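# Move the bone from the tray onto the table

## Task

Lift the bone out of the tray and set it down on the table next to the tray, while the apple, the ball and the root all stay inside the tray. Note: on the right hand, the middle_pip goal can never go past +83.9 degrees (its hard stop is +108). Any larger request is treated as +83.9, and hand_goal reports that value for the rest of the episode.

## Robot and tools

Robot: two arms, left_arm and right_arm. Each ends in a sixteen-motor hand. right_arm carries a right hand and left_arm a mirrored left hand. Calibrated bases in the scene frame: left_arm at (+0.035, +0.241, 0) m, quat_wxyz (+1.000, 0, 0, +0.014); right_arm at (+0.004, -0.323, 0) m, quat_wxyz (+1.000, 0, 0, +0.012). A camera stand is fixed behind the arms.

Scene frame: origin at table height, halfway between the nominal bases. +z is up, +x points out over the table, and +y is toward left_arm. Image left and right do not match arm names. Fixed cameras and the table use this frame. Hand poses, velocities, targets and offsets use each arm's own base frame.

Hand point axes (right hand): +z runs along the straight fingers toward the tips; +x crosses the palm away from the thumb; +y comes out of the palm face, which sits at y = -0.062 m. Straight fingertips reach about 0.139 m beyond the knuckles, which are at z = -0.017. Mid-bent fingers (mcp/pip/dip all at 30 degrees) put the tips near (y +0.020, z +0.046). A rigid mast at the wrist occupies x +0.05 to +0.10, z -0.16 to -0.11, up to y = +0.06 m, and it can collide with objects. On the left hand +x points toward the thumb, so the mast's x values flip sign.

execute_actions(actions, cameras): 'actions' is a list of actions. Each action is a list of 1 to 15 rows, and each row is one 1/30 s control step. A short action repeats its last row until 15 steps are done. An action lasts 0.5 s. Every row has exactly 48 numbers in [-1, 1], with both arms always present:
1-6: left_arm dx, dy, dz, rx, ry, rz
7-22: left hand's sixteen motor goals
23-24: left current_limit, speed
25-30: right_arm dx, dy, dz, rx, ry, rz
31-46: right hand's sixteen motor goals
47-48: right current_limit, speed

Arm numbers are offsets, not poses. They are measured in that arm's base axes from its Hand target as it stood when the action began. Every row counts from that same start, not from the row before. Each new action begins from the updated target, so sending the same offset again moves further. Scale: 1.0 equals 0.6 m or 180 degrees. rx, ry, rz form one rotation vector, turning about the target's position. A translation longer than 1.0 gets scaled back along its direction. Per step, the commanded orientation is clipped to within 40 degrees of the measured one.

Hand motor goals are absolute, not offsets. Each one maps linearly between two stops (degrees at +1, degrees at -1; the value that is straight):
- Finger _mcp: (-18, +128; +0.75)
- Finger _abd: (-60, +60; +0.00)
- Finger _pip: (-29, +108; +0.58)
- Finger _dip: (-21, +117; +0.70)
Moving toward -1 curls the finger toward the palm, or swings it away from the thumb for _abd.
- thumb_cmc: (-20, +120; +0.71). Toward -1 brings the thumb across in front of the palm.
- thumb_axl: (-27, +140; +0.68). Rotates the thumb about its own axis.
- thumb_mcp: (-69, +109; +0.23)
- thumb_ipl: (-77, +108; +0.17)
Motor order in a row and in every result list: index_mcp, index_abd, index_pip, index_dip, middle_mcp, middle_abd, middle_pip, middle_dip, ring_mcp, ring_abd, ring_pip, ring_dip, thumb_cmc, thumb_axl, thumb_mcp, thumb_ipl.

current_limit maps -1 to 0 mA and +1 to 550 mA, with a floor of 11 mA. speed sets goal slew to (speed+1)/2 of 8.5 rad/s. The starting values are +0.4 and -0.6, and whatever was last sent stays in force. A zero is a real goal. To leave a hand as it is, resend its hand_goal, hand_current_limit and hand_speed. The right middle_pip goal is capped at +83.9 degrees.

'cameras' takes camera names, or ["all"], or []. If it is left out, images come only when actions is []. An unknown name invalidates the call. The camera names are cam_head_left, cam_head_right and cam_high, each 672x504. Calibration intrinsics and extrinsics are given in OpenCV form. The fixed cameras may be off by up to about 2.3 degrees and 9 mm.

zoom_image(camera, region=[x0, y0, x1, y1]): gives an enlarged crop, at most 504x504 px, of that camera's newest image.

finished_scene(scene=1): ends the scene for good. The bone must stay resting on the table afterward without the robot.

Results: end_effector_position (m) and end_effector_quat_wxyz are given in the base frame. They can be a few cm off, more so at long reach. 'Hand target' is the last commanded pose after clipping, and later offsets count from it. The hand often stops short of it. An all-zero action asks for the target again, so send any leftover gap as a new offset. The right elbow sags under load, so command a little higher. Joint velocities may read 'within noise'.

Hand results:
- hand_goal: the goals now in force.
- hand_measured: actual hinge positions on the same scale.
- hand_current_ma: positive pushes toward -1.
- hand_state: moving, goal, blocked or overload.

A finger only squeezes while its goal lies past the object's surface. If a motor spends 5 s or more at 495 mA or above, it shuts off for 10 s and drops whatever it held. Joint torques include gravity and noise, and torques 3 and 4 wrap at ±28 N m.

Timing: a call returns once the robot is still, at most 3 s after its last action. Thinking also lets the scene run on, with the last command held.

Avoid the following:
- Letting anything leave the table.
- Dropping the bone from height or releasing it while it moves.
- Slamming into or pushing hard on the table or fixed parts.
- Any contact between the two arms or hands.
- Long stretched-out holds, which overheat motors; 85 °C gives MOTOR HOT, and 100 °C drops the arm for 30-60 s.
- Joint limit stops.
To end a push against something, command the target back beyond the hand point. Loose objects may occasionally get nudged by outside forces.

Each tool is called as name([rows], argument=value, ...), one row to a line, values as JSON.

## Session

execute_actions(actions=[])

Scene clock: 0.00 s.
left_arm: end_effector_position=(+0.4718, +0.0726, +0.1808) hand_goal=(+0.754, +0.000, +0.576, +0.696, +0.754, +0.000, +0.576, +0.696, +0.754, +0.000, +0.576, +0.696, +0.714, +0.678, +0.226, +0.168) hand_measured=(+0.754, +0.000, +0.576, +0.696, +0.754, +0.000, +0.576, +0.696, +0.754, +0.000, +0.576, +0.696, +0.714, +0.678, +0.226, +0.168) hand_current_ma=(+0, +0, +0, +0, +0, +0, +0, +0, +0, +0, +0, +0, +0, +0, +0, +0) hand_state=(goal, goal, goal, goal, goal, goal, goal, goal, goal, goal, goal, goal, goal, goal, goal, goal) hand_current_limit=0.40 hand_speed=-0.60 end_effector_quat_wxyz=(+0.044, +0.618, +0.783, -0.057) | right_arm: end_effector_position=(+0.5415, +0.2847, +0.3852) hand_goal=(+0.754, +0.000, +0.576, +0.696, +0.754, +0.000, +0.576, +0.696, +0.754, +0.000, +0.576, +0.696, +0.714, +0.678, +0.226, +0.168) hand_measured=(+0.754, +0.000, +0.576, +0.696, +0.754, +0.000, +0.576, +0.696, +0.754, +0.000, +0.576, +0.696, +0.714, +0.678, +0.226, +0.168) hand_current_ma=(+0, +0, +0, +0, +0, +0, +0, +0, +0, +0, +0, +0, +0, +0, +0, +0) hand_state=(goal, goal, goal, goal, goal, goal, goal, goal, goal, goal, goal, goal, goal, goal, goal, goal) hand_current_limit=0.40 hand_speed=-0.60 end_effector_quat_wxyz=(+0.554, +0.404, +0.720, -0.106)
Joint positions: left_arm=[0.143 1.407 1.189 -1.375 0.142 -0.09] | right_arm=[0.768 1.589 1.502 -1.228 1.186 0.048]
Joint velocities: within noise
Joint torques (N m): no reading
Heat: left arm: hottest elbow 35 °C; right arm: hottest shoulder 34 °C.
Hand target: left_arm +0.4785, +0.0736, +0.1869; +0.049, +0.618, +0.783, -0.052 | right_arm +0.5431, +0.2862, +0.3998; +0.558, +0.411, +0.715, -0.094

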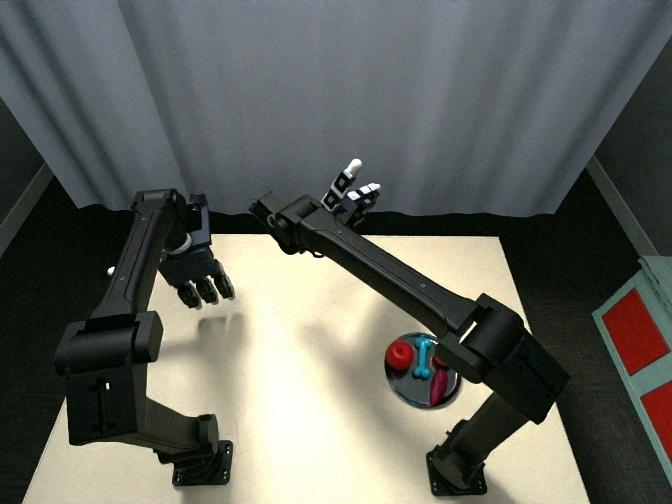

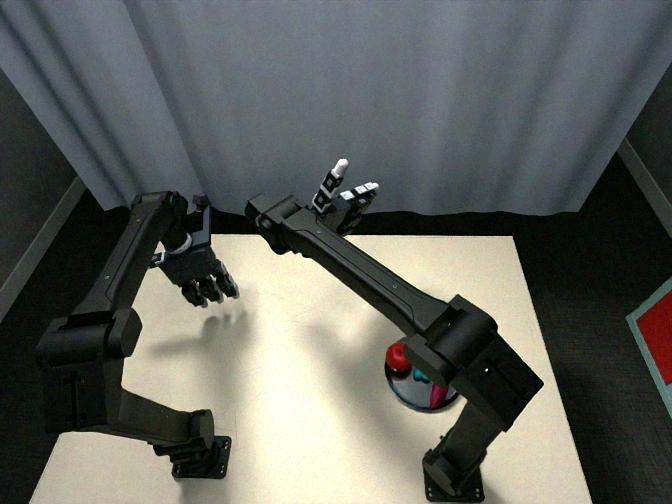

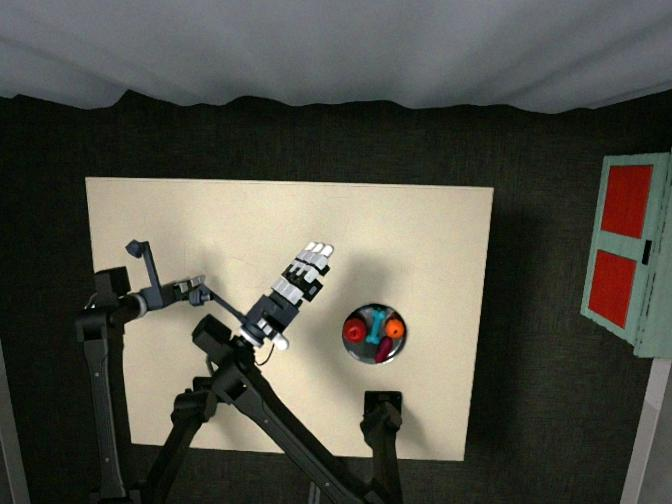

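zoom_image(camera="cam_high", region=[320, 280, 430, 390])

zoom_image(camera="cam_head_left", region=[370, 320, 480, 420])

Scaled by 4.582 from the camera's 672x504 image, which has a finer 960x720 frame.

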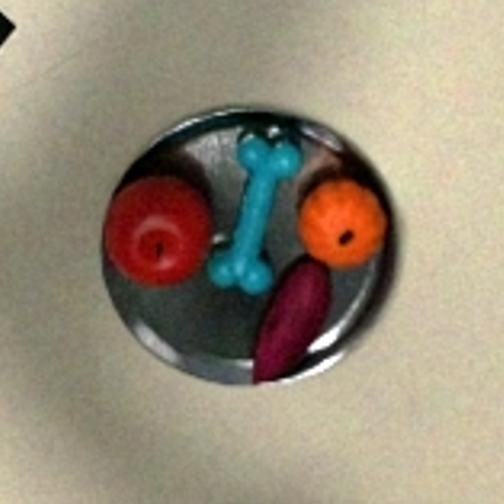

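Scaled by 4.582 from the camera's 672x504 image, which has a finer 960x720 frame.

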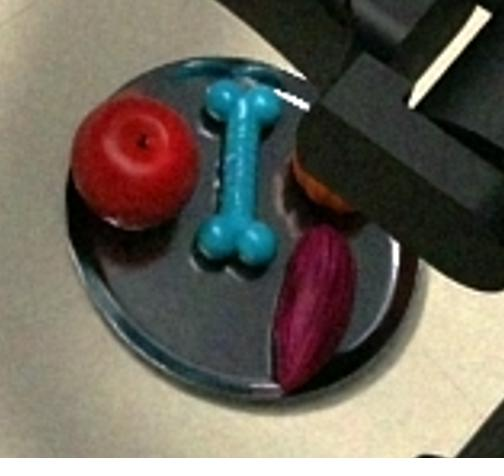

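execute_actions([
  [[0,0,0,0,0,0,0.754,0,0.576,0.696,0.754,0,0.576,0.696,0.754,0,0.576,0.696,0.714,0.678,0.226,0.168,0.4,-0.6,-0.0486,-0.0758,-0.0333,0.0567,0.032,-0.0342,0.754,0,0.576,0.696,0.754,0,0.576,0.696,-0.41,0,-0.59,0.116,0.714,0.678,0.226,0.168,0.4,-0.6]],
  [[0,0,0,0,0,0,0.754,0,0.576,0.696,0.754,0,0.576,0.696,0.754,0,0.576,0.696,0.714,0.678,0.226,0.168,0.4,-0.6,-0.0486,-0.0758,-0.0333,0.0567,0.032,-0.0342,0.754,0,0.576,0.696,0.754,0,0.576,0.696,-0.41,0,-0.59,0.116,0.714,0.678,0.226,0.168,0.4,-0.6]],
  [[0,0,0,0,0,0,0.754,0,0.576,0.696,0.754,0,0.576,0.696,0.754,0,0.576,0.696,0.714,0.678,0.226,0.168,0.4,-0.6,-0.0486,-0.0758,-0.0333,0.0567,0.032,-0.0342,0.754,0,0.576,0.696,0.754,0,0.576,0.696,-0.41,0,-0.59,0.116,0.714,0.678,0.226,0.168,0.4,-0.6]],
  [[0,0,0,0,0,0,0.754,0,0.576,0.696,0.754,0,0.576,0.696,0.754,0,0.576,0.696,0.714,0.678,0.226,0.168,0.4,-0.6,-0.0486,-0.0758,-0.0333,0.0567,0.032,-0.0342,0.754,0,0.576,0.696,0.754,0,0.576,0.696,-0.41,0,-0.59,0.116,0.714,0.678,0.226,0.168,0.4,-0.6]],
  [[0,0,0,0,0,0,0.754,0,0.576,0.696,0.754,0,0.576,0.696,0.754,0,0.576,0.696,0.714,0.678,0.226,0.168,0.4,-0.6,-0.0486,-0.0758,-0.0333,0.0567,0.032,-0.0342,0.754,0,0.576,0.696,0.754,0,0.576,0.696,-0.41,0,-0.59,0.116,0.714,0.678,0.226,0.168,0.4,-0.6]],
  [[0,0,0,0,0,0,0.754,0,0.576,0.696,0.754,0,0.576,0.696,0.754,0,0.576,0.696,0.714,0.678,0.226,0.168,0.4,-0.6,-0.0486,-0.0758,-0.0333,0.0567,0.032,-0.0342,0.754,0,0.576,0.696,0.754,0,0.576,0.696,-0.41,0,-0.59,0.116,0.714,0.678,0.226,0.168,0.4,-0.6]],
], cameras=["all"])

Scene clock: 401.77 s.
left_arm: end_effector_position=(+0.4718, +0.0726, +0.1808) hand_goal=(+0.754, +0.000, +0.576, +0.696, +0.754, +0.000, +0.576, +0.696, +0.754, +0.000, +0.576, +0.696, +0.714, +0.678, +0.226, +0.168) hand_measured=(+0.754, +0.000, +0.576, +0.696, +0.754, +0.000, +0.576, +0.696, +0.754, +0.000, +0.576, +0.696, +0.714, +0.678, +0.224, +0.168) hand_current_ma=(-1, +0, +1, +0, -1, +0, +1, +0, -1, +0, +1, +0, +0, -1, -4, +0) hand_state=(goal, goal, goal, goal, goal, goal, goal, goal, goal, goal, goal, goal, goal, goal, goal, goal) hand_current_limit=0.40 hand_speed=-0.60 end_effector_quat_wxyz=(+0.044, +0.618, +0.783, -0.057) | right_arm: end_effector_position=(+0.3737, +0.0160, +0.2801) hand_goal=(+0.754, +0.000, +0.576, +0.696, +0.754, +0.000, +0.576, +0.696, -0.410, +0.000, -0.590, +0.116, +0.714, +0.678, +0.226, +0.168) hand_measured=(+0.754, -0.002, +0.576, +0.696, +0.754, -0.002, +0.576, +0.696, -0.398, -0.002, -0.588, +0.118, +0.714, +0.678, +0.224, +0.168) hand_current_ma=(+0, +0, +0, +0, +0, +0, +0, +0, +8, +0, +1, +1, +0, +0, -1, +0) hand_state=(goal, goal, goal, goal, goal, goal, goal, goal, goal, goal, goal, goal, goal, goal, goal, goal) hand_current_limit=0.40 hand_speed=-0.60 end_effector_quat_wxyz=(+0.003, +0.779, +0.627, +0.002)
Joint positions: left_arm=[0.143 1.407 1.189 -1.375 0.142 -0.09] | right_arm=[0.192 1.121 1.189 -1.633 0.003 0.408]
Joint torques (N m): left_arm=[0.15 -10.87 10.51 0.03 0.08 -0.07] | right_arm=[-0.32 -6.42 6.32 0.01 0.14 -0.28]
Heat: left arm: hottest elbow 53 °C; right arm: hottest elbow 47 °C.
Hand target: left_arm +0.4785, +0.0736, +0.1869; +0.049, +0.618, +0.783, -0.052 | right_arm +0.3681, +0.0133, +0.2799; +0.000, +0.778, +0.629, -0.001
Off the commanded pose: left_arm 0.009 m, 1 deg | right_arm 0.006 m, 1 deg.

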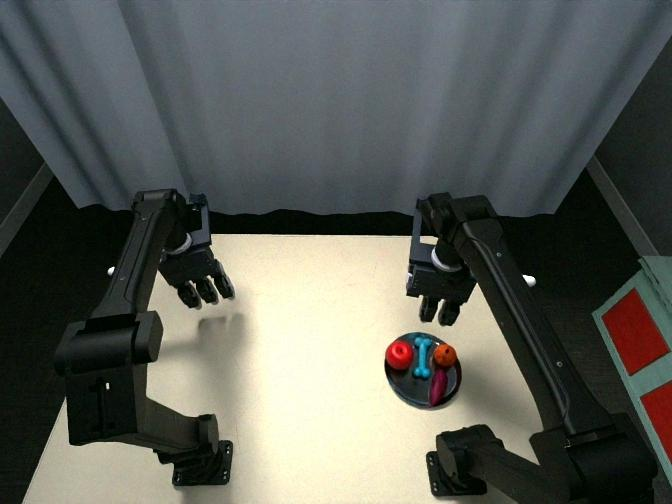

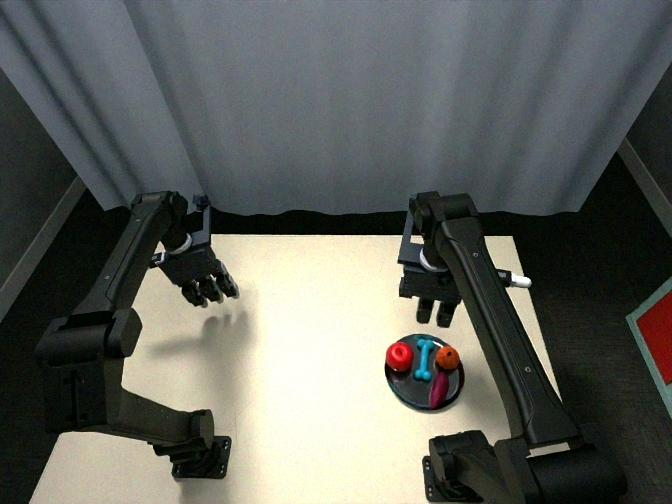

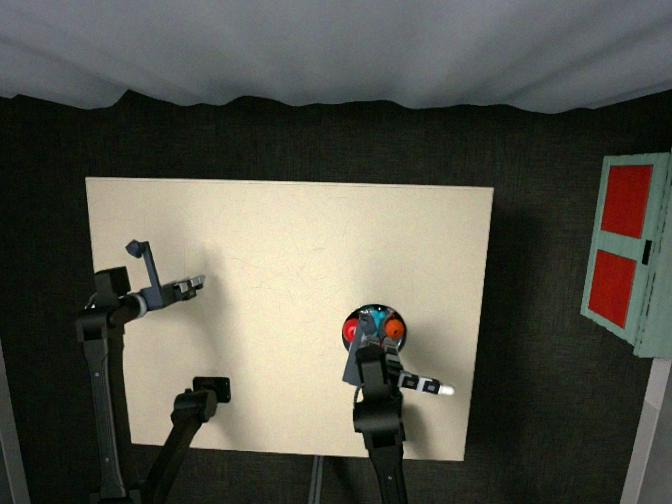

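zoom_image(camera="cam_head_left", region=[370, 180, 530, 420])

zoom_image(camera="cam_high", region=[320, 280, 430, 390])

zoom_image(camera="cam_head_right", region=[370, 260, 490, 420])

Scaled by 2.100 from the camera's 672x504 image, which has a finer 960x720 frame.

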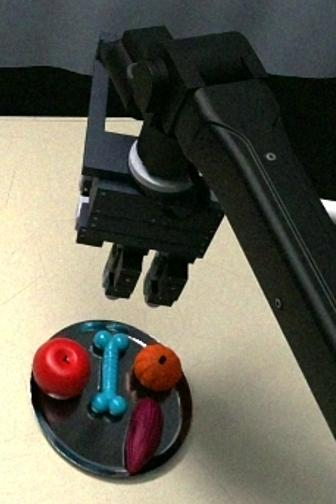

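Scaled by 4.582 from the camera's 672x504 image, which has a finer 960x720 frame.

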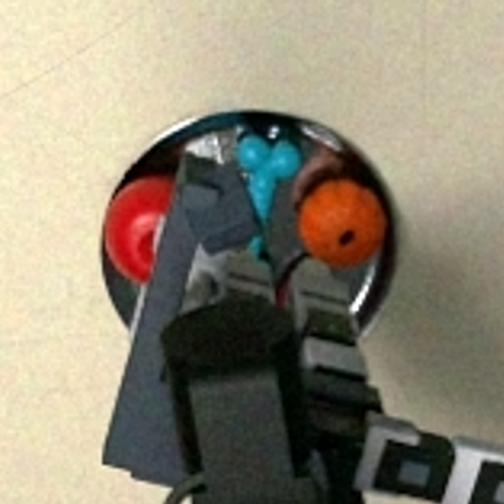

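Scaled by 3.150 from the camera's 672x504 image, which has a finer 960x720 frame.

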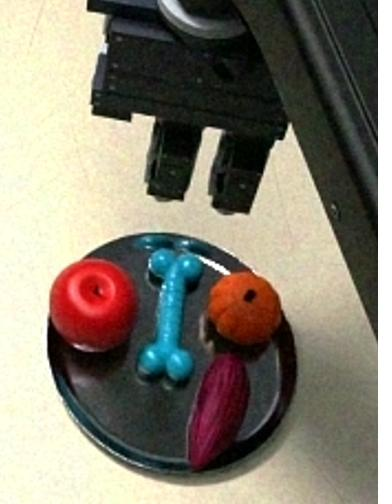

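zoom_image(camera="cam_head_left", region=[410, 290, 470, 335])

zoom_image(camera="cam_head_right", region=[405, 290, 465, 335])

zoom_image(camera="cam_head_left", region=[380, 330, 465, 410])

zoom_image(camera="cam_head_right", region=[380, 330, 465, 410])

Scaled by 8.400 from the camera's 672x504 image, which has a finer 960x720 frame.

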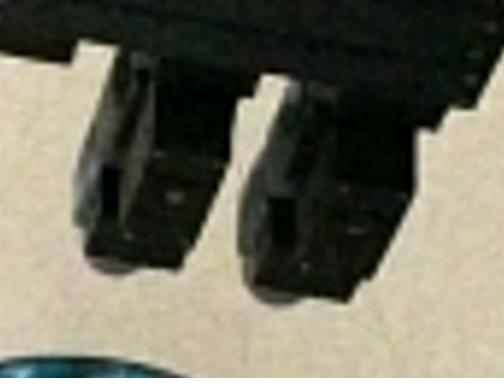

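Scaled by 8.400 from the camera's 672x504 image, which has a finer 960x720 frame.

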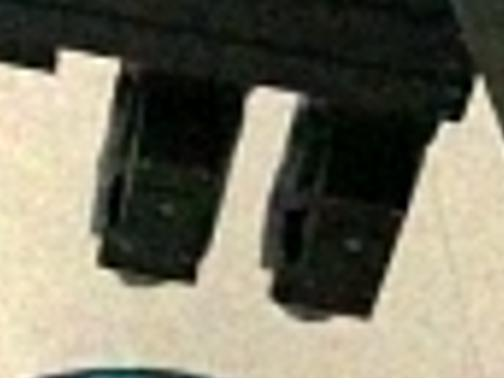

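Scaled by 5.929 from the camera's 672x504 image, which has a finer 960x720 frame.

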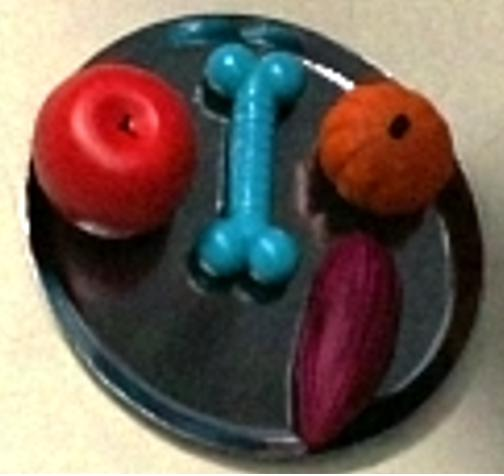

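Scaled by 5.929 from the camera's 672x504 image, which has a finer 960x720 frame.

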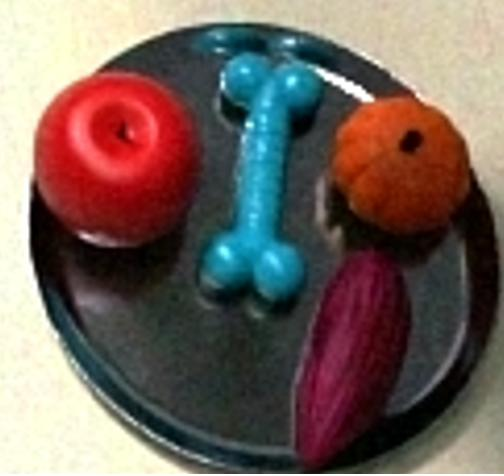

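execute_actions([
  [[0,0,0,0,0,0,0.754,0,0.576,0.696,0.754,0,0.576,0.696,0.754,0,0.576,0.696,0.714,0.678,0.226,0.168,0.4,-0.6,-0.0005,-0.0035,-0.06,0,0,0,0.754,0,0.576,0.696,0.754,0,0.576,0.696,-0.41,0,-0.59,0.116,0.714,0.678,0.226,0.168,0.4,-0.6]],
  [[0,0,0,0,0,0,0.754,0,0.576,0.696,0.754,0,0.576,0.696,0.754,0,0.576,0.696,0.714,0.678,0.226,0.168,0.4,-0.6,-0.0005,-0.0032,-0.06,0,0,0,0.754,0,0.576,0.696,0.754,0,0.576,0.696,-0.41,0,-0.59,0.116,0.714,0.678,0.226,0.168,0.4,-0.6]],
], cameras=["cam_head_left", "cam_head_right", "cam_high"])

zoom_image(camera="cam_head_left", region=[385, 310, 470, 395])

zoom_image(camera="cam_head_right", region=[385, 310, 470, 395])

zoom_image(camera="cam_high", region=[330, 290, 420, 380])

Scene clock: 599.10 s.
left_arm: end_effector_position=(+0.4718, +0.0726, +0.1808) hand_goal=(+0.754, +0.000, +0.576, +0.696, +0.754, +0.000, +0.576, +0.696, +0.754, +0.000, +0.576, +0.696, +0.714, +0.678, +0.226, +0.168) hand_measured=(+0.754, +0.000, +0.576, +0.696, +0.754, +0.000, +0.576, +0.696, +0.754, +0.000, +0.576, +0.696, +0.714, +0.678, +0.224, +0.168) hand_current_ma=(-1, +0, +1, +0, -1, +0, +1, +0, -1, +0, +1, +0, +0, -1, -4, +0) hand_state=(goal, goal, goal, goal, goal, goal, goal, goal, goal, goal, goal, goal, goal, goal, goal, goal) hand_current_limit=0.40 hand_speed=-0.60 end_effector_quat_wxyz=(+0.044, +0.618, +0.783, -0.057) | right_arm: end_effector_position=(+0.3663, +0.0116, +0.2105) hand_goal=(+0.754, +0.000, +0.576, +0.696, +0.754, +0.000, +0.576, +0.696, -0.410, +0.000, -0.590, +0.116, +0.714, +0.678, +0.226, +0.168) hand_measured=(+0.754, -0.002, +0.576, +0.696, +0.754, -0.002, +0.576, +0.696, -0.398, -0.002, -0.588, +0.118, +0.714, +0.678, +0.224, +0.168) hand_current_ma=(+0, +0, +0, +0, +0, +0, +0, +0, +8, +0, +1, +1, +0, +0, -1, +0) hand_state=(goal, goal, goal, goal, goal, goal, goal, goal, goal, goal, goal, goal, goal, goal, goal, goal) hand_current_limit=0.40 hand_speed=-0.60 end_effector_quat_wxyz=(+0.000, +0.778, +0.628, -0.004)
Joint positions: left_arm=[0.143 1.407 1.189 -1.375 0.142 -0.09] | right_arm=[0.181 1.111 1.002 -1.468 0.003 0.394]
Joint torques (N m): left_arm=[0.03 -10.93 10.51 -0.01 0.08 -0.08] | right_arm=[-0.5 -5.36 6.22 1.06 0.16 -0.27]
Heat: left arm: hottest elbow 54 °C; right arm: hottest elbow 40 °C.
Hand target: left_arm +0.4785, +0.0736, +0.1869; +0.049, +0.618, +0.783, -0.052 | right_arm +0.3675, +0.0094, +0.2080; +0.000, +0.777, +0.629, -0.001
Off the commanded pose: left_arm 0.009 m, 1 deg | right_arm 0.004 m, 0 deg.

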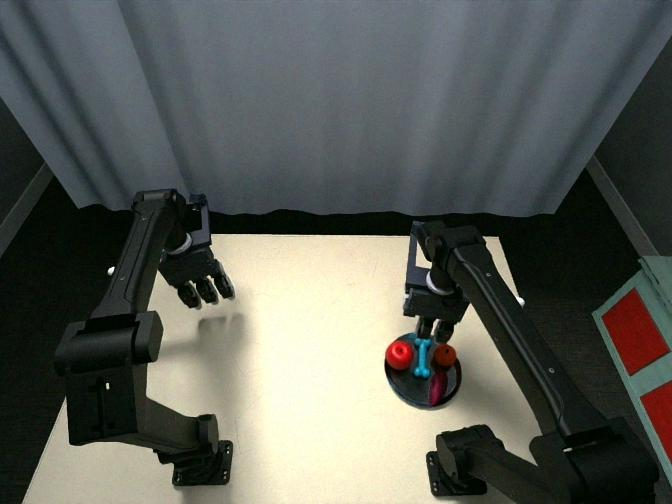

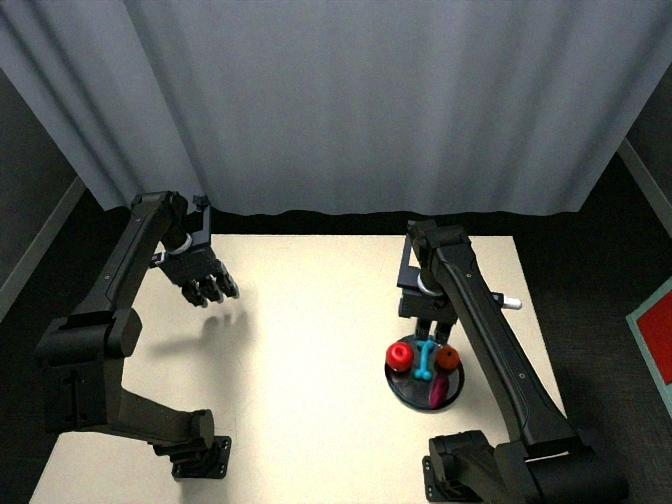

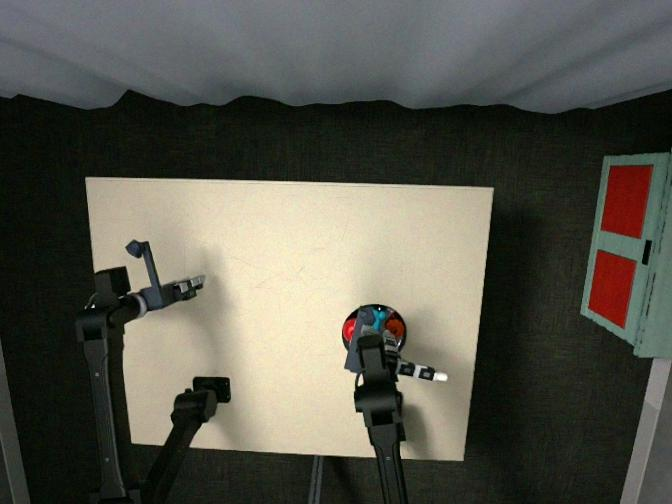

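Scaled by 5.929 from the camera's 672x504 image, which has a finer 960x720 frame.

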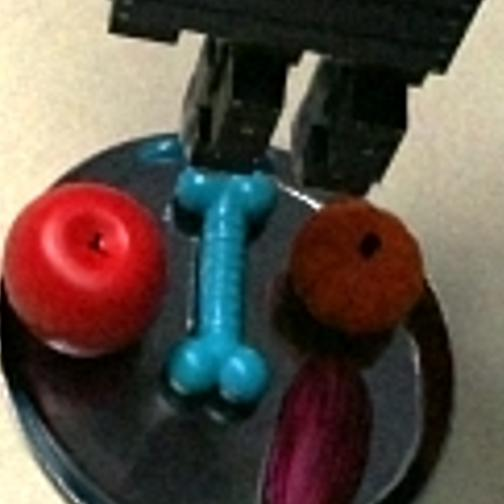

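Scaled by 5.929 from the camera's 672x504 image, which has a finer 960x720 frame.

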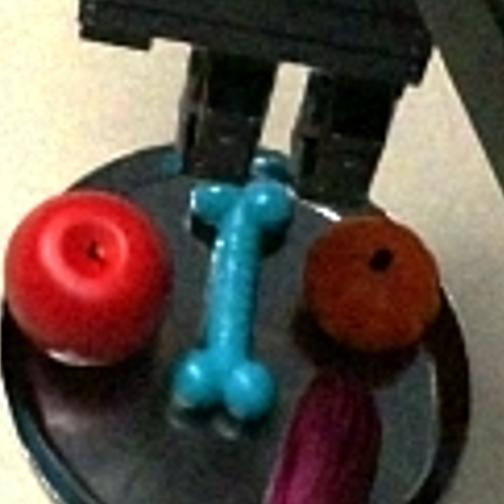

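Scaled by 5.600 from the camera's 672x504 image, which has a finer 960x720 frame.

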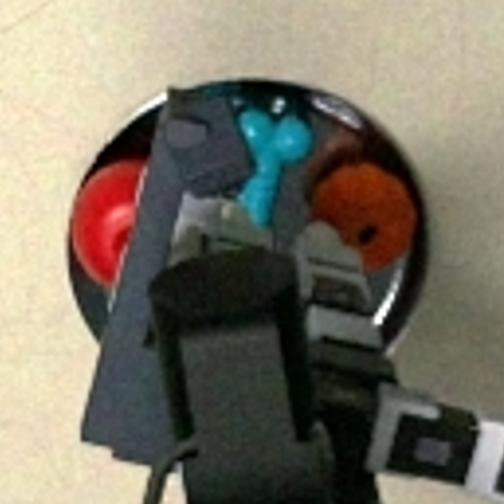

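zoom_image(camera="cam_head_left", region=[410, 310, 455, 355])

zoom_image(camera="cam_head_right", region=[410, 310, 455, 355])

Scaled by 11.200 from the camera's 672x504 image, which has a finer 960x720 frame.

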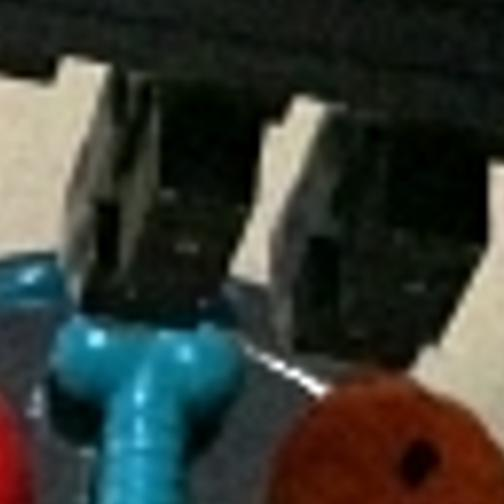

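Scaled by 11.200 from the camera's 672x504 image, which has a finer 960x720 frame.

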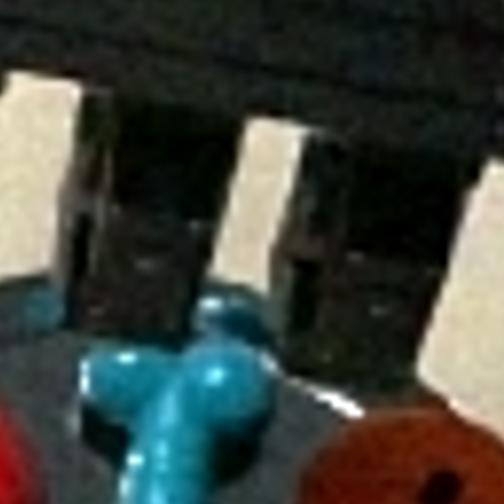

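execute_actions([
  [[0,0,0,0,0,0,0.754,0,0.576,0.696,0.754,0,0.576,0.696,0.754,0,0.576,0.696,0.714,0.678,0.226,0.168,0.4,-0.6,0.003,0.0117,-0.04,0,0,0,0.754,0.04,0.576,0.696,0.754,-0.04,0.576,0.696,-0.41,0,-0.59,0.116,0.714,0.678,0.226,0.168,0.4,-0.6]],
  [[0,0,0,0,0,0,0.754,0,0.576,0.696,0.754,0,0.576,0.696,0.754,0,0.576,0.696,0.714,0.678,0.226,0.168,0.4,-0.6,0,0,-0.035,0,0,0,0.754,0.04,0.576,0.696,0.754,-0.04,0.576,0.696,-0.41,0,-0.59,0.116,0.714,0.678,0.226,0.168,0.4,-0.6]],
], cameras=["cam_head_left", "cam_head_right", "cam_high"])

zoom_image(camera="cam_head_left", region=[390, 320, 460, 390])

zoom_image(camera="cam_head_right", region=[390, 320, 460, 390])

zoom_image(camera="cam_high", region=[340, 290, 420, 370])

Scene clock: 725.17 s.
left_arm: end_effector_position=(+0.4718, +0.0726, +0.1808) hand_goal=(+0.754, +0.000, +0.576, +0.696, +0.754, +0.000, +0.576, +0.696, +0.754, +0.000, +0.576, +0.696, +0.714, +0.678, +0.226, +0.168) hand_measured=(+0.754, +0.000, +0.576, +0.696, +0.754, +0.000, +0.576, +0.696, +0.754, +0.000, +0.576, +0.696, +0.714, +0.678, +0.224, +0.168) hand_current_ma=(-1, +0, +1, +0, -1, +0, +1, +0, -1, +0, +1, +0, +0, -1, -4, +0) hand_state=(goal, goal, goal, goal, goal, goal, goal, goal, goal, goal, goal, goal, goal, goal, goal, goal) hand_current_limit=0.40 hand_speed=-0.60 end_effector_quat_wxyz=(+0.044, +0.618, +0.783, -0.057) | right_arm: end_effector_position=(+0.3687, +0.0136, +0.1703) hand_goal=(+0.754, +0.040, +0.576, +0.696, +0.754, -0.040, +0.576, +0.696, -0.410, +0.000, -0.590, +0.116, +0.714, +0.678, +0.226, +0.168) hand_measured=(+0.754, +0.036, +0.576, +0.696, +0.754, -0.036, +0.576, +0.696, -0.398, -0.002, -0.588, +0.118, +0.714, +0.678, +0.224, +0.168) hand_current_ma=(+0, -1, +0, +0, +0, +1, +0, +0, +8, +0, +1, +1, +0, +0, -1, +0) hand_state=(goal, goal, goal, goal, goal, goal, goal, goal, goal, goal, goal, goal, goal, goal, goal, goal) hand_current_limit=0.40 hand_speed=-0.60 end_effector_quat_wxyz=(+0.003, +0.777, +0.630, +0.003)
Joint positions: left_arm=[0.143 1.407 1.189 -1.375 0.142 -0.09] | right_arm=[0.185 1.128 0.904 -1.34 0.003 0.394]
Joint torques (N m): left_arm=[0.21 -10.64 10.47 0.01 0.07 -0.07] | right_arm=[0.97 -4.6 6.11 0.84 0.16 -0.07]
Heat: left arm: hottest elbow 55 °C; right arm: hottest elbow 41 °C.
Hand target: left_arm +0.4785, +0.0736, +0.1869; +0.049, +0.618, +0.783, -0.052 | right_arm +0.3692, +0.0163, +0.1629; +0.000, +0.777, +0.629, -0.001
Off the commanded pose: left_arm 0.009 m, 1 deg | right_arm 0.008 m, 0 deg.

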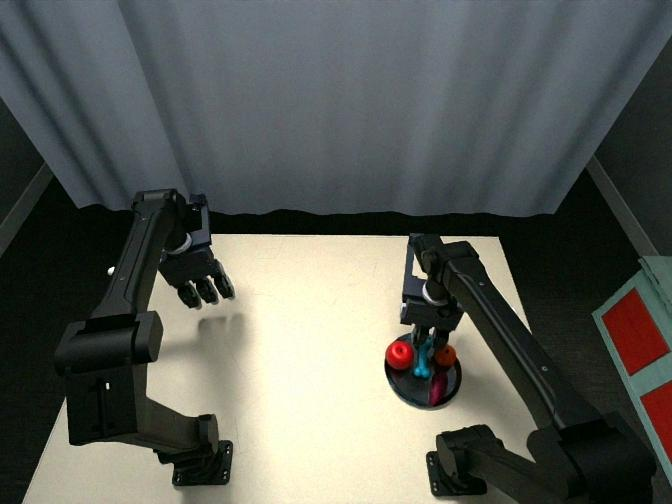

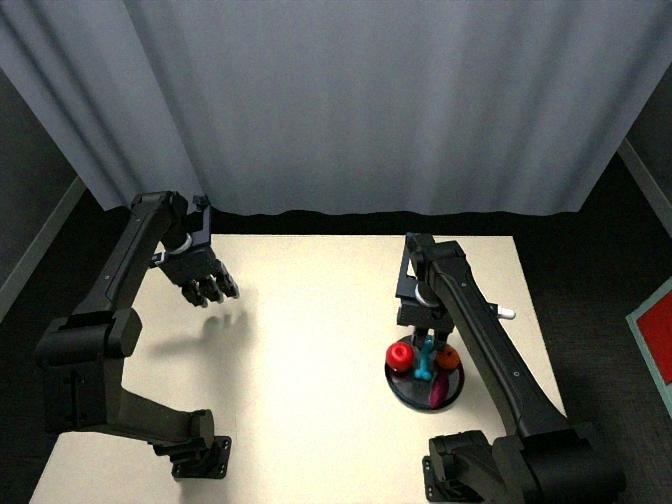

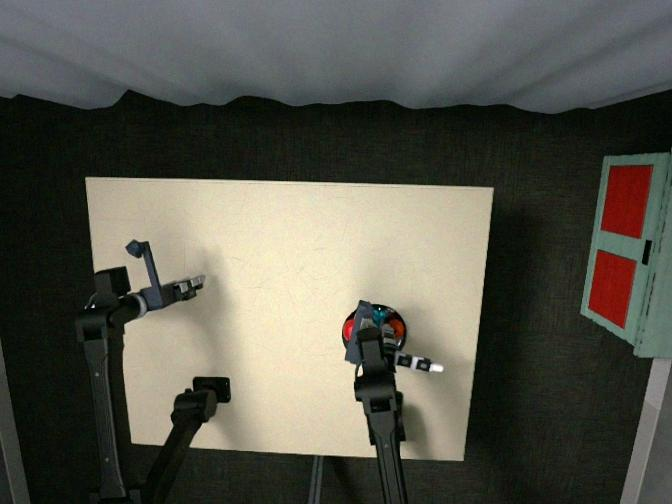

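Scaled by 7.200 from the camera's 672x504 image, which has a finer 960x720 frame.

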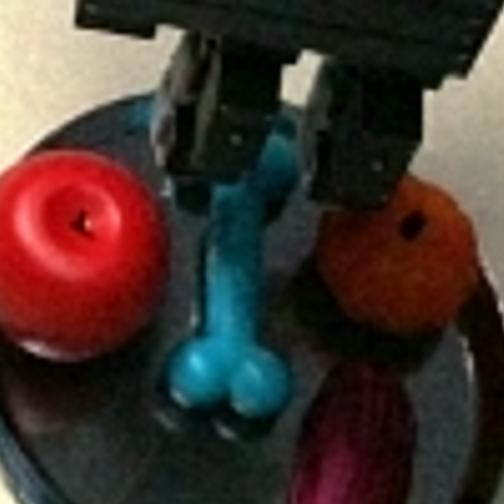

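Scaled by 7.200 from the camera's 672x504 image, which has a finer 960x720 frame.

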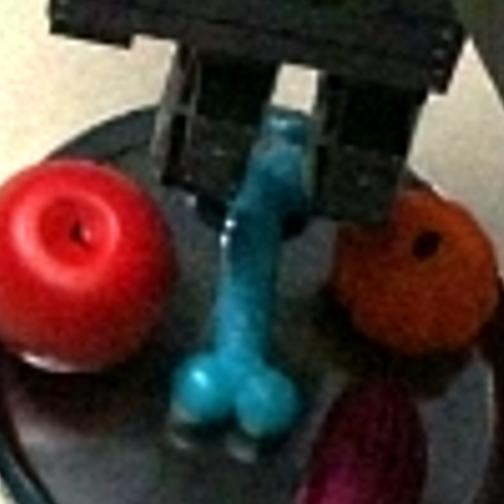

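Scaled by 6.300 from the camera's 672x504 image, which has a finer 960x720 frame.

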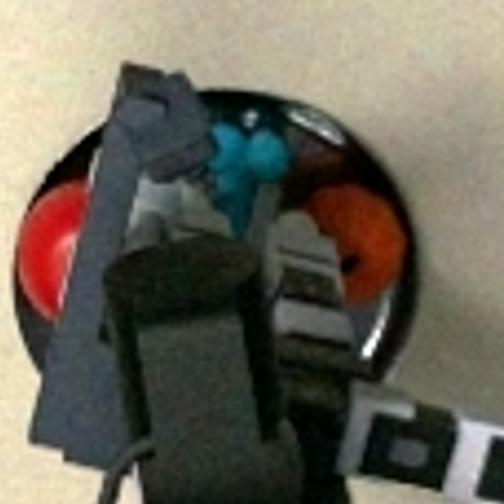

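execute_actions([
  [[0,0,0,0,0,0,0.754,0,0.576,0.696,0.754,0,0.576,0.696,0.754,0,0.576,0.696,0.714,0.678,0.226,0.168,0.4,-0.6,-0.005,0.006,-0.02,0,0,0,0.754,0.04,0.576,0.696,0.754,-0.04,0.576,0.696,-0.41,0,-0.59,0.116,0.714,0.678,0.226,0.168,0.4,-0.6]],
  [[0,0,0,0,0,0,0.754,0,0.576,0.696,0.754,0,0.576,0.696,0.754,0,0.576,0.696,0.714,0.678,0.226,0.168,0.4,-0.6,0,0,-0.02,0,0,0,0.754,0.04,0.576,0.696,0.754,-0.04,0.576,0.696,-0.41,0,-0.59,0.116,0.714,0.678,0.226,0.168,0.4,-0.6]],
], cameras=["cam_head_left", "cam_head_right", "cam_high"])

zoom_image(camera="cam_head_left", region=[390, 320, 460, 390])

zoom_image(camera="cam_head_right", region=[390, 320, 460, 390])

zoom_image(camera="cam_high", region=[340, 290, 420, 370])

Scene clock: 797.73 s.
left_arm: end_effector_position=(+0.4718, +0.0726, +0.1808) hand_goal=(+0.754, +0.000, +0.576, +0.696, +0.754, +0.000, +0.576, +0.696, +0.754, +0.000, +0.576, +0.696, +0.714, +0.678, +0.226, +0.168) hand_measured=(+0.754, +0.000, +0.576, +0.696, +0.754, +0.000, +0.576, +0.696, +0.754, +0.000, +0.576, +0.696, +0.714, +0.678, +0.224, +0.168) hand_current_ma=(-1, +0, +1, +0, -1, +0, +1, +0, -1, +0, +1, +0, +0, -1, -4, +0) hand_state=(goal, goal, goal, goal, goal, goal, goal, goal, goal, goal, goal, goal, goal, goal, goal, goal) hand_current_limit=0.40 hand_speed=-0.60 end_effector_quat_wxyz=(+0.044, +0.618, +0.783, -0.057) | right_arm: end_effector_position=(+0.3675, +0.0180, +0.1503) hand_goal=(+0.754, +0.040, +0.576, +0.696, +0.754, -0.040, +0.576, +0.696, -0.410, +0.000, -0.590, +0.116, +0.714, +0.678, +0.226, +0.168) hand_measured=(+0.750, +0.034, +0.576, +0.696, +0.754, -0.036, +0.578, +0.696, -0.398, -0.002, -0.588, +0.118, +0.714, +0.678, +0.224, +0.168) hand_current_ma=(-1, -1, +0, +0, +0, +1, +0, +0, +8, +0, +1, +1, +0, +0, -1, +0) hand_state=(goal, goal, goal, goal, goal, goal, goal, goal, goal, goal, goal, goal, goal, goal, goal, goal) hand_current_limit=0.40 hand_speed=-0.60 end_effector_quat_wxyz=(+0.005, +0.776, +0.631, +0.007)
Joint positions: left_arm=[0.143 1.407 1.189 -1.375 0.142 -0.09] | right_arm=[0.199 1.135 0.854 -1.274 0.002 0.405]
Joint torques (N m): left_arm=[0.15 -10.81 10.48 -0.03 0.08 -0.07] | right_arm=[0.91 -4.07 5.6 1.06 0.19 -0.03]
Heat: left arm: hottest elbow 56 °C; right arm: hottest elbow 39 °C.
Hand target: left_arm +0.4785, +0.0736, +0.1869; +0.049, +0.618, +0.783, -0.052 | right_arm +0.3662, +0.0200, +0.1389; +0.000, +0.777, +0.629, -0.001
Off the commanded pose: left_arm 0.009 m, 1 deg | right_arm 0.012 m, 1 deg.

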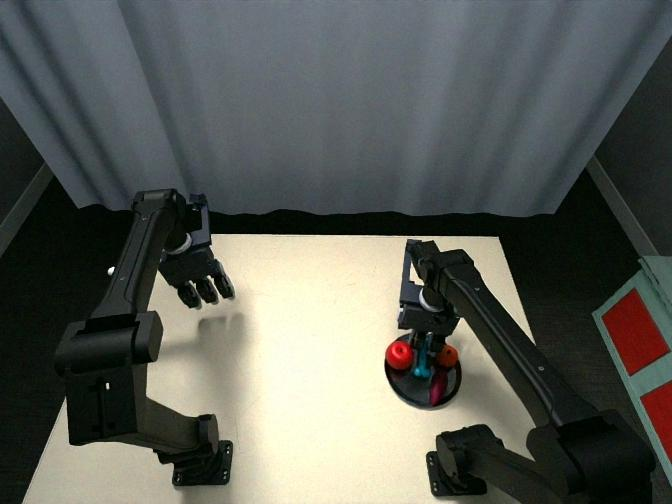

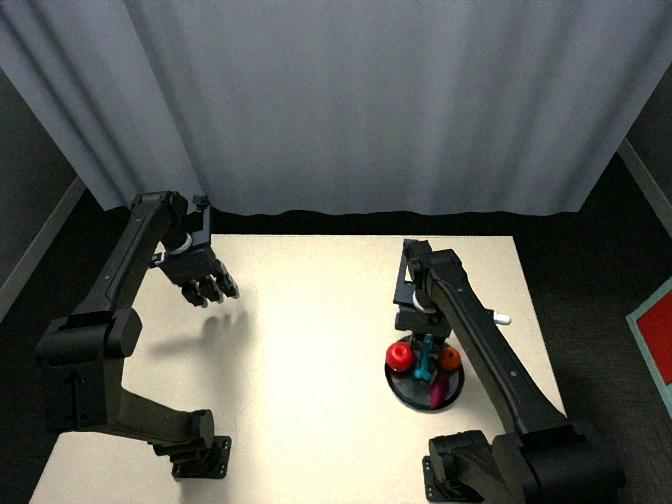

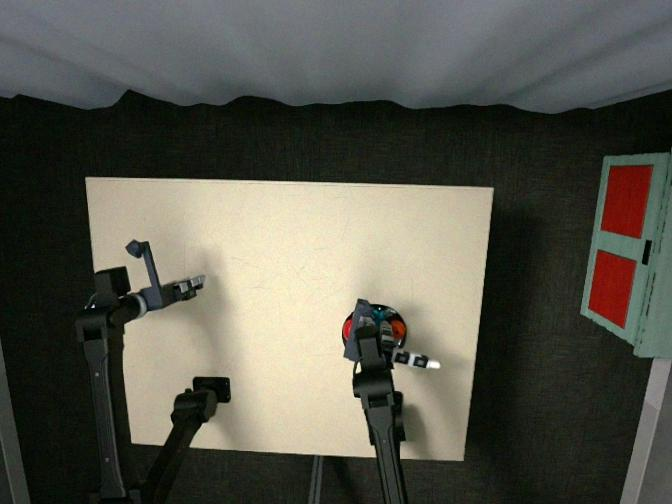

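Scaled by 7.200 from the camera's 672x504 image, which has a finer 960x720 frame.

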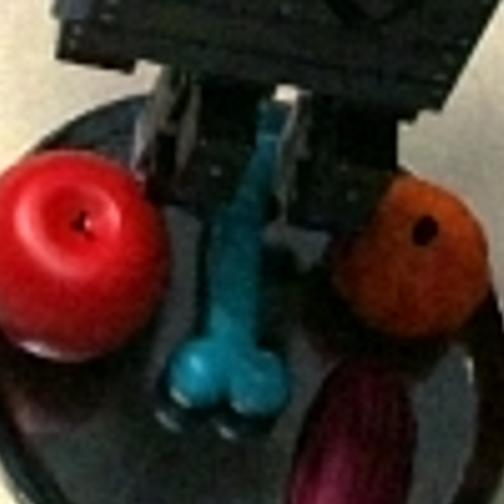

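Scaled by 7.200 from the camera's 672x504 image, which has a finer 960x720 frame.

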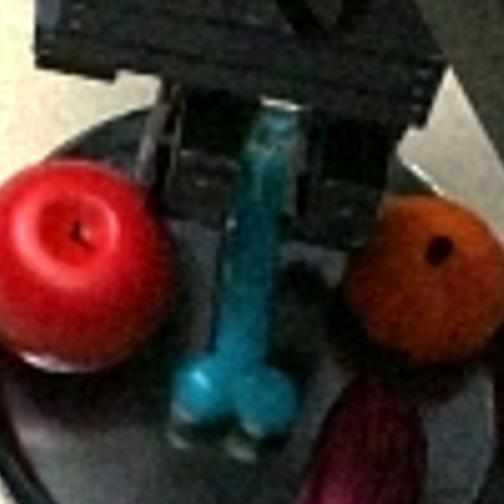

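Scaled by 6.300 from the camera's 672x504 image, which has a finer 960x720 frame.

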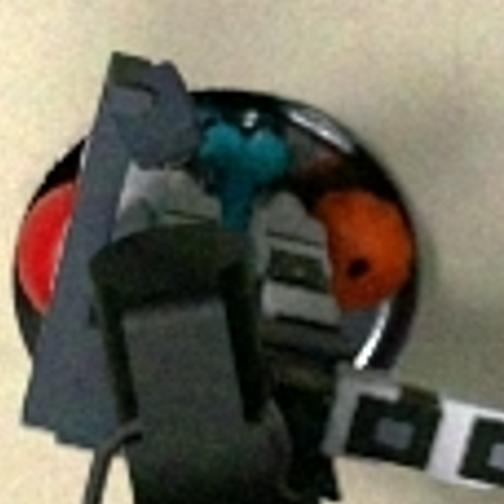

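execute_actions([
  [[0,0,0,0,0,0,0.754,0,0.576,0.696,0.754,0,0.576,0.696,0.754,0,0.576,0.696,0.714,0.678,0.226,0.168,0.4,-0.6,-0.006,0.001,-0.015,0,0,0,0.754,0.04,0.576,0.696,0.754,-0.04,0.576,0.696,-0.41,0,-0.59,0.116,0.714,0.678,0.226,0.168,0.4,-0.6]],
  [[0,0,0,0,0,0,0.754,0,0.576,0.696,0.754,0,0.576,0.696,0.754,0,0.576,0.696,0.714,0.678,0.226,0.168,0.4,-0.6,0,0,-0.015,0,0,0,0.754,0.04,0.576,0.696,0.754,-0.04,0.576,0.696,-0.41,0,-0.59,0.116,0.714,0.678,0.226,0.168,0.4,-0.6]],
], cameras=["cam_head_left", "cam_head_right", "cam_high"])

zoom_image(camera="cam_head_left", region=[390, 320, 460, 390])

zoom_image(camera="cam_head_right", region=[390, 320, 460, 390])

zoom_image(camera="cam_high", region=[340, 290, 420, 370])

Scene clock: 840.03 s.
left_arm: end_effector_position=(+0.4718, +0.0726, +0.1808) hand_goal=(+0.754, +0.000, +0.576, +0.696, +0.754, +0.000, +0.576, +0.696, +0.754, +0.000, +0.576, +0.696, +0.714, +0.678, +0.226, +0.168) hand_measured=(+0.754, +0.000, +0.576, +0.696, +0.754, +0.000, +0.576, +0.696, +0.754, +0.000, +0.576, +0.696, +0.714, +0.678, +0.224, +0.168) hand_current_ma=(-1, +0, +1, +0, -1, +0, +1, +0, -1, +0, +1, +0, +0, -1, -4, +0) hand_state=(goal, goal, goal, goal, goal, goal, goal, goal, goal, goal, goal, goal, goal, goal, goal, goal) hand_current_limit=0.40 hand_speed=-0.60 end_effector_quat_wxyz=(+0.044, +0.618, +0.783, -0.057) | right_arm: end_effector_position=(+0.3722, +0.0164, +0.1474) hand_goal=(+0.754, +0.040, +0.576, +0.696, +0.754, -0.040, +0.576, +0.696, -0.410, +0.000, -0.590, +0.116, +0.714, +0.678, +0.226, +0.168) hand_measured=(+0.750, +0.036, +0.576, +0.696, +0.788, -0.036, +0.626, +0.696, -0.398, -0.002, -0.588, +0.118, +0.714, +0.678, +0.224, +0.168) hand_current_ma=(-1, -1, +0, +0, +43, +1, +71, +0, +8, +0, +1, +1, +0, +0, -1, +0) hand_state=(goal, goal, goal, goal, blocked, goal, blocked, goal, goal, goal, goal, goal, goal, goal, goal, goal) hand_current_limit=0.40 hand_speed=-0.60 end_effector_quat_wxyz=(+0.016, +0.776, +0.630, +0.014)
Joint positions: left_arm=[0.143 1.407 1.189 -1.375 0.142 -0.09] | right_arm=[0.199 1.135 0.839 -1.234 0.016 0.406]
Joint torques (N m): left_arm=[0.15 -10.7 10.54 0.01 0.06 -0.07] | right_arm=[1.2 -3.55 3.47 1.47 -0.36 -0.02]
Heat: left arm: hottest elbow 56 °C; right arm: hottest elbow 39 °C.
Hand target: left_arm +0.4785, +0.0736, +0.1869; +0.049, +0.618, +0.783, -0.052 | right_arm +0.3628, +0.0206, +0.1210; +0.000, +0.777, +0.629, +0.000
Off the commanded pose: left_arm 0.009 m, 1 deg | right_arm 0.028 m, 3 deg.

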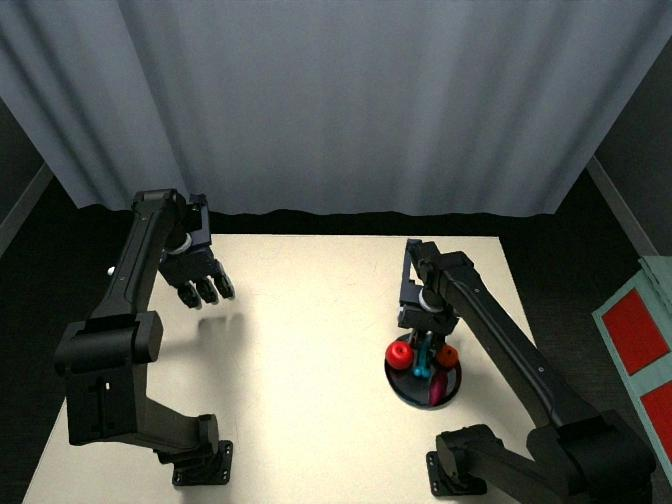

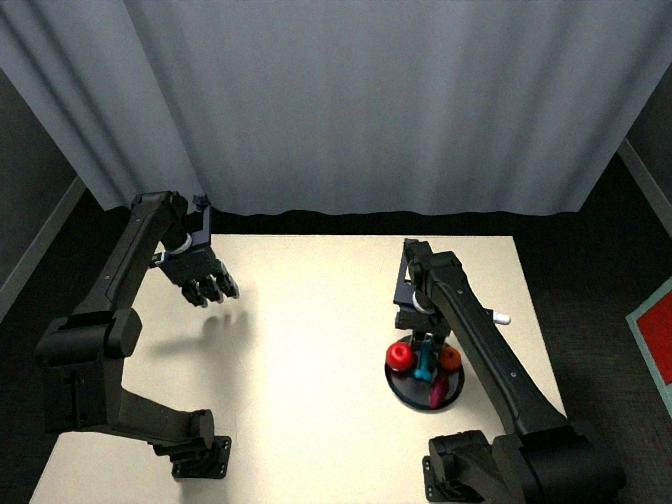

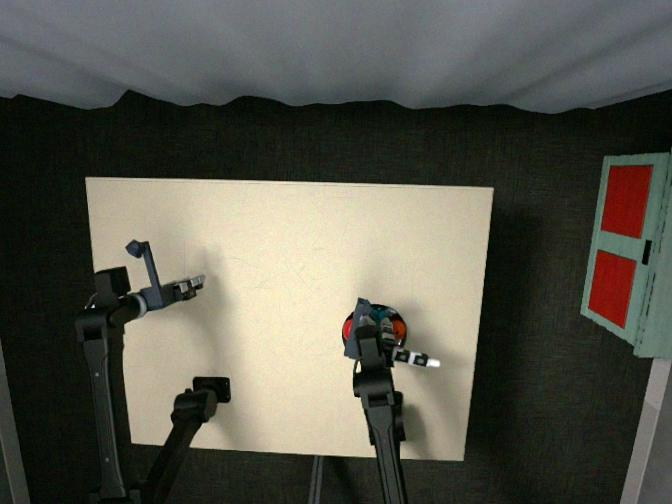

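Scaled by 7.200 from the camera's 672x504 image, which has a finer 960x720 frame.

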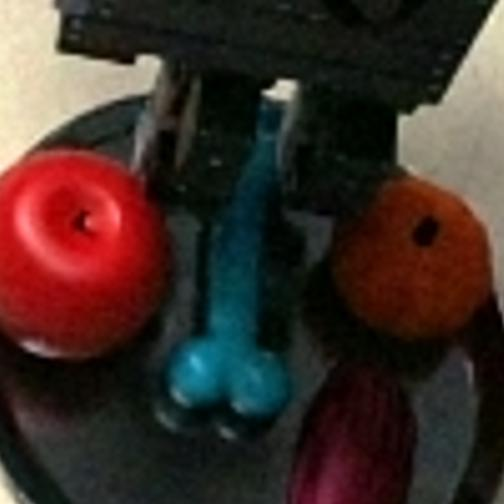

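Scaled by 7.200 from the camera's 672x504 image, which has a finer 960x720 frame.

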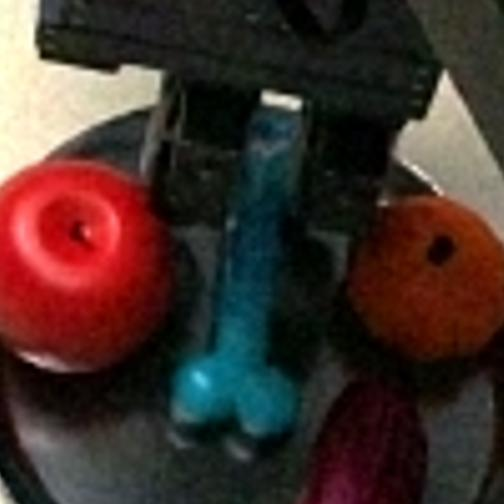

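Scaled by 6.300 from the camera's 672x504 image, which has a finer 960x720 frame.

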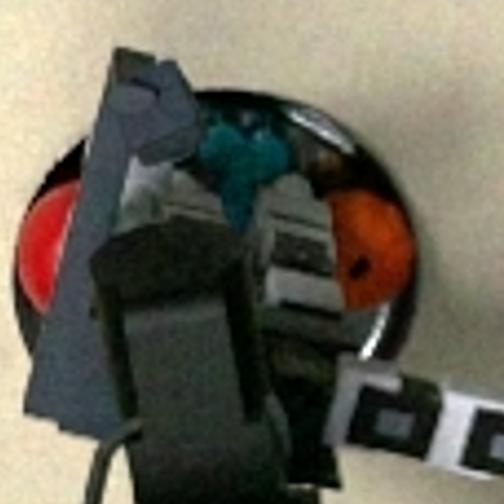

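execute_actions([
  [[0,0,0,0,0,0,0.754,0,0.576,0.696,0.754,0,0.576,0.696,0.754,0,0.576,0.696,0.714,0.678,0.226,0.168,0.4,-0.6,0.004,0,0.066,0,0,0,0.754,0.04,0.576,0.696,0.754,-0.02,0.576,0.696,-0.41,0,-0.59,0.116,0.714,0.678,0.226,0.168,0.4,-0.6]],
  [[0,0,0,0,0,0,0.754,0,0.576,0.696,0.754,0,0.576,0.696,0.754,0,0.576,0.696,0.714,0.678,0.226,0.168,0.4,-0.6,-0.012,0,0,0,0,0,0.754,0.04,0.576,0.696,0.754,-0.02,0.576,0.696,-0.41,0,-0.59,0.116,0.714,0.678,0.226,0.168,0.4,-0.6]],
], cameras=[])

Scene clock: 885.30 s.
left_arm: end_effector_position=(+0.4718, +0.0726, +0.1808) hand_goal=(+0.754, +0.000, +0.576, +0.696, +0.754, +0.000, +0.576, +0.696, +0.754, +0.000, +0.576, +0.696, +0.714, +0.678, +0.226, +0.168) hand_measured=(+0.754, +0.000, +0.576, +0.696, +0.754, +0.000, +0.576, +0.696, +0.754, +0.000, +0.576, +0.696, +0.714, +0.678, +0.224, +0.168) hand_current_ma=(-1, +0, +1, +0, -1, +0, +1, +0, -1, +0, +1, +0, +0, -1, -4, +0) hand_state=(goal, goal, goal, goal, goal, goal, goal, goal, goal, goal, goal, goal, goal, goal, goal, goal) hand_current_limit=0.40 hand_speed=-0.60 end_effector_quat_wxyz=(+0.044, +0.618, +0.783, -0.057) | right_arm: end_effector_position=(+0.3553, +0.0170, +0.1477) hand_goal=(+0.754, +0.040, +0.576, +0.696, +0.754, -0.020, +0.576, +0.696, -0.410, +0.000, -0.590, +0.116, +0.714, +0.678, +0.226, +0.168) hand_measured=(+0.750, +0.036, +0.576, +0.696, +0.748, -0.020, +0.576, +0.696, -0.398, -0.002, -0.588, +0.118, +0.714, +0.678, +0.224, +0.168) hand_current_ma=(-1, -1, +0, +0, -3, +0, +0, +0, +8, +0, +1, +1, +0, +0, -1, +0) hand_state=(goal, goal, goal, goal, goal, goal, goal, goal, goal, goal, goal, goal, goal, goal, goal, goal) hand_current_limit=0.40 hand_speed=-0.60 end_effector_quat_wxyz=(-0.004, +0.776, +0.630, -0.011)
Joint positions: left_arm=[0.143 1.407 1.189 -1.375 0.142 -0.09] | right_arm=[0.205 1.129 0.85 -1.316 0.003 0.413]
Joint torques (N m): left_arm=[0.09 -10.87 10.51 -0.02 0.07 -0.07] | right_arm=[1.03 -6.3 8.03 -0.09 0.14 -0.04]
Heat: left arm: hottest elbow 56 °C; right arm: hottest elbow 38 °C.
Hand target: left_arm +0.4785, +0.0736, +0.1869; +0.049, +0.618, +0.783, -0.052 | right_arm +0.3579, +0.0206, +0.1605; +0.000, +0.777, +0.629, +0.000
Off the commanded pose: left_arm 0.009 m, 1 deg | right_arm 0.014 m, 1 deg.
No camera images: "cameras" was empty.


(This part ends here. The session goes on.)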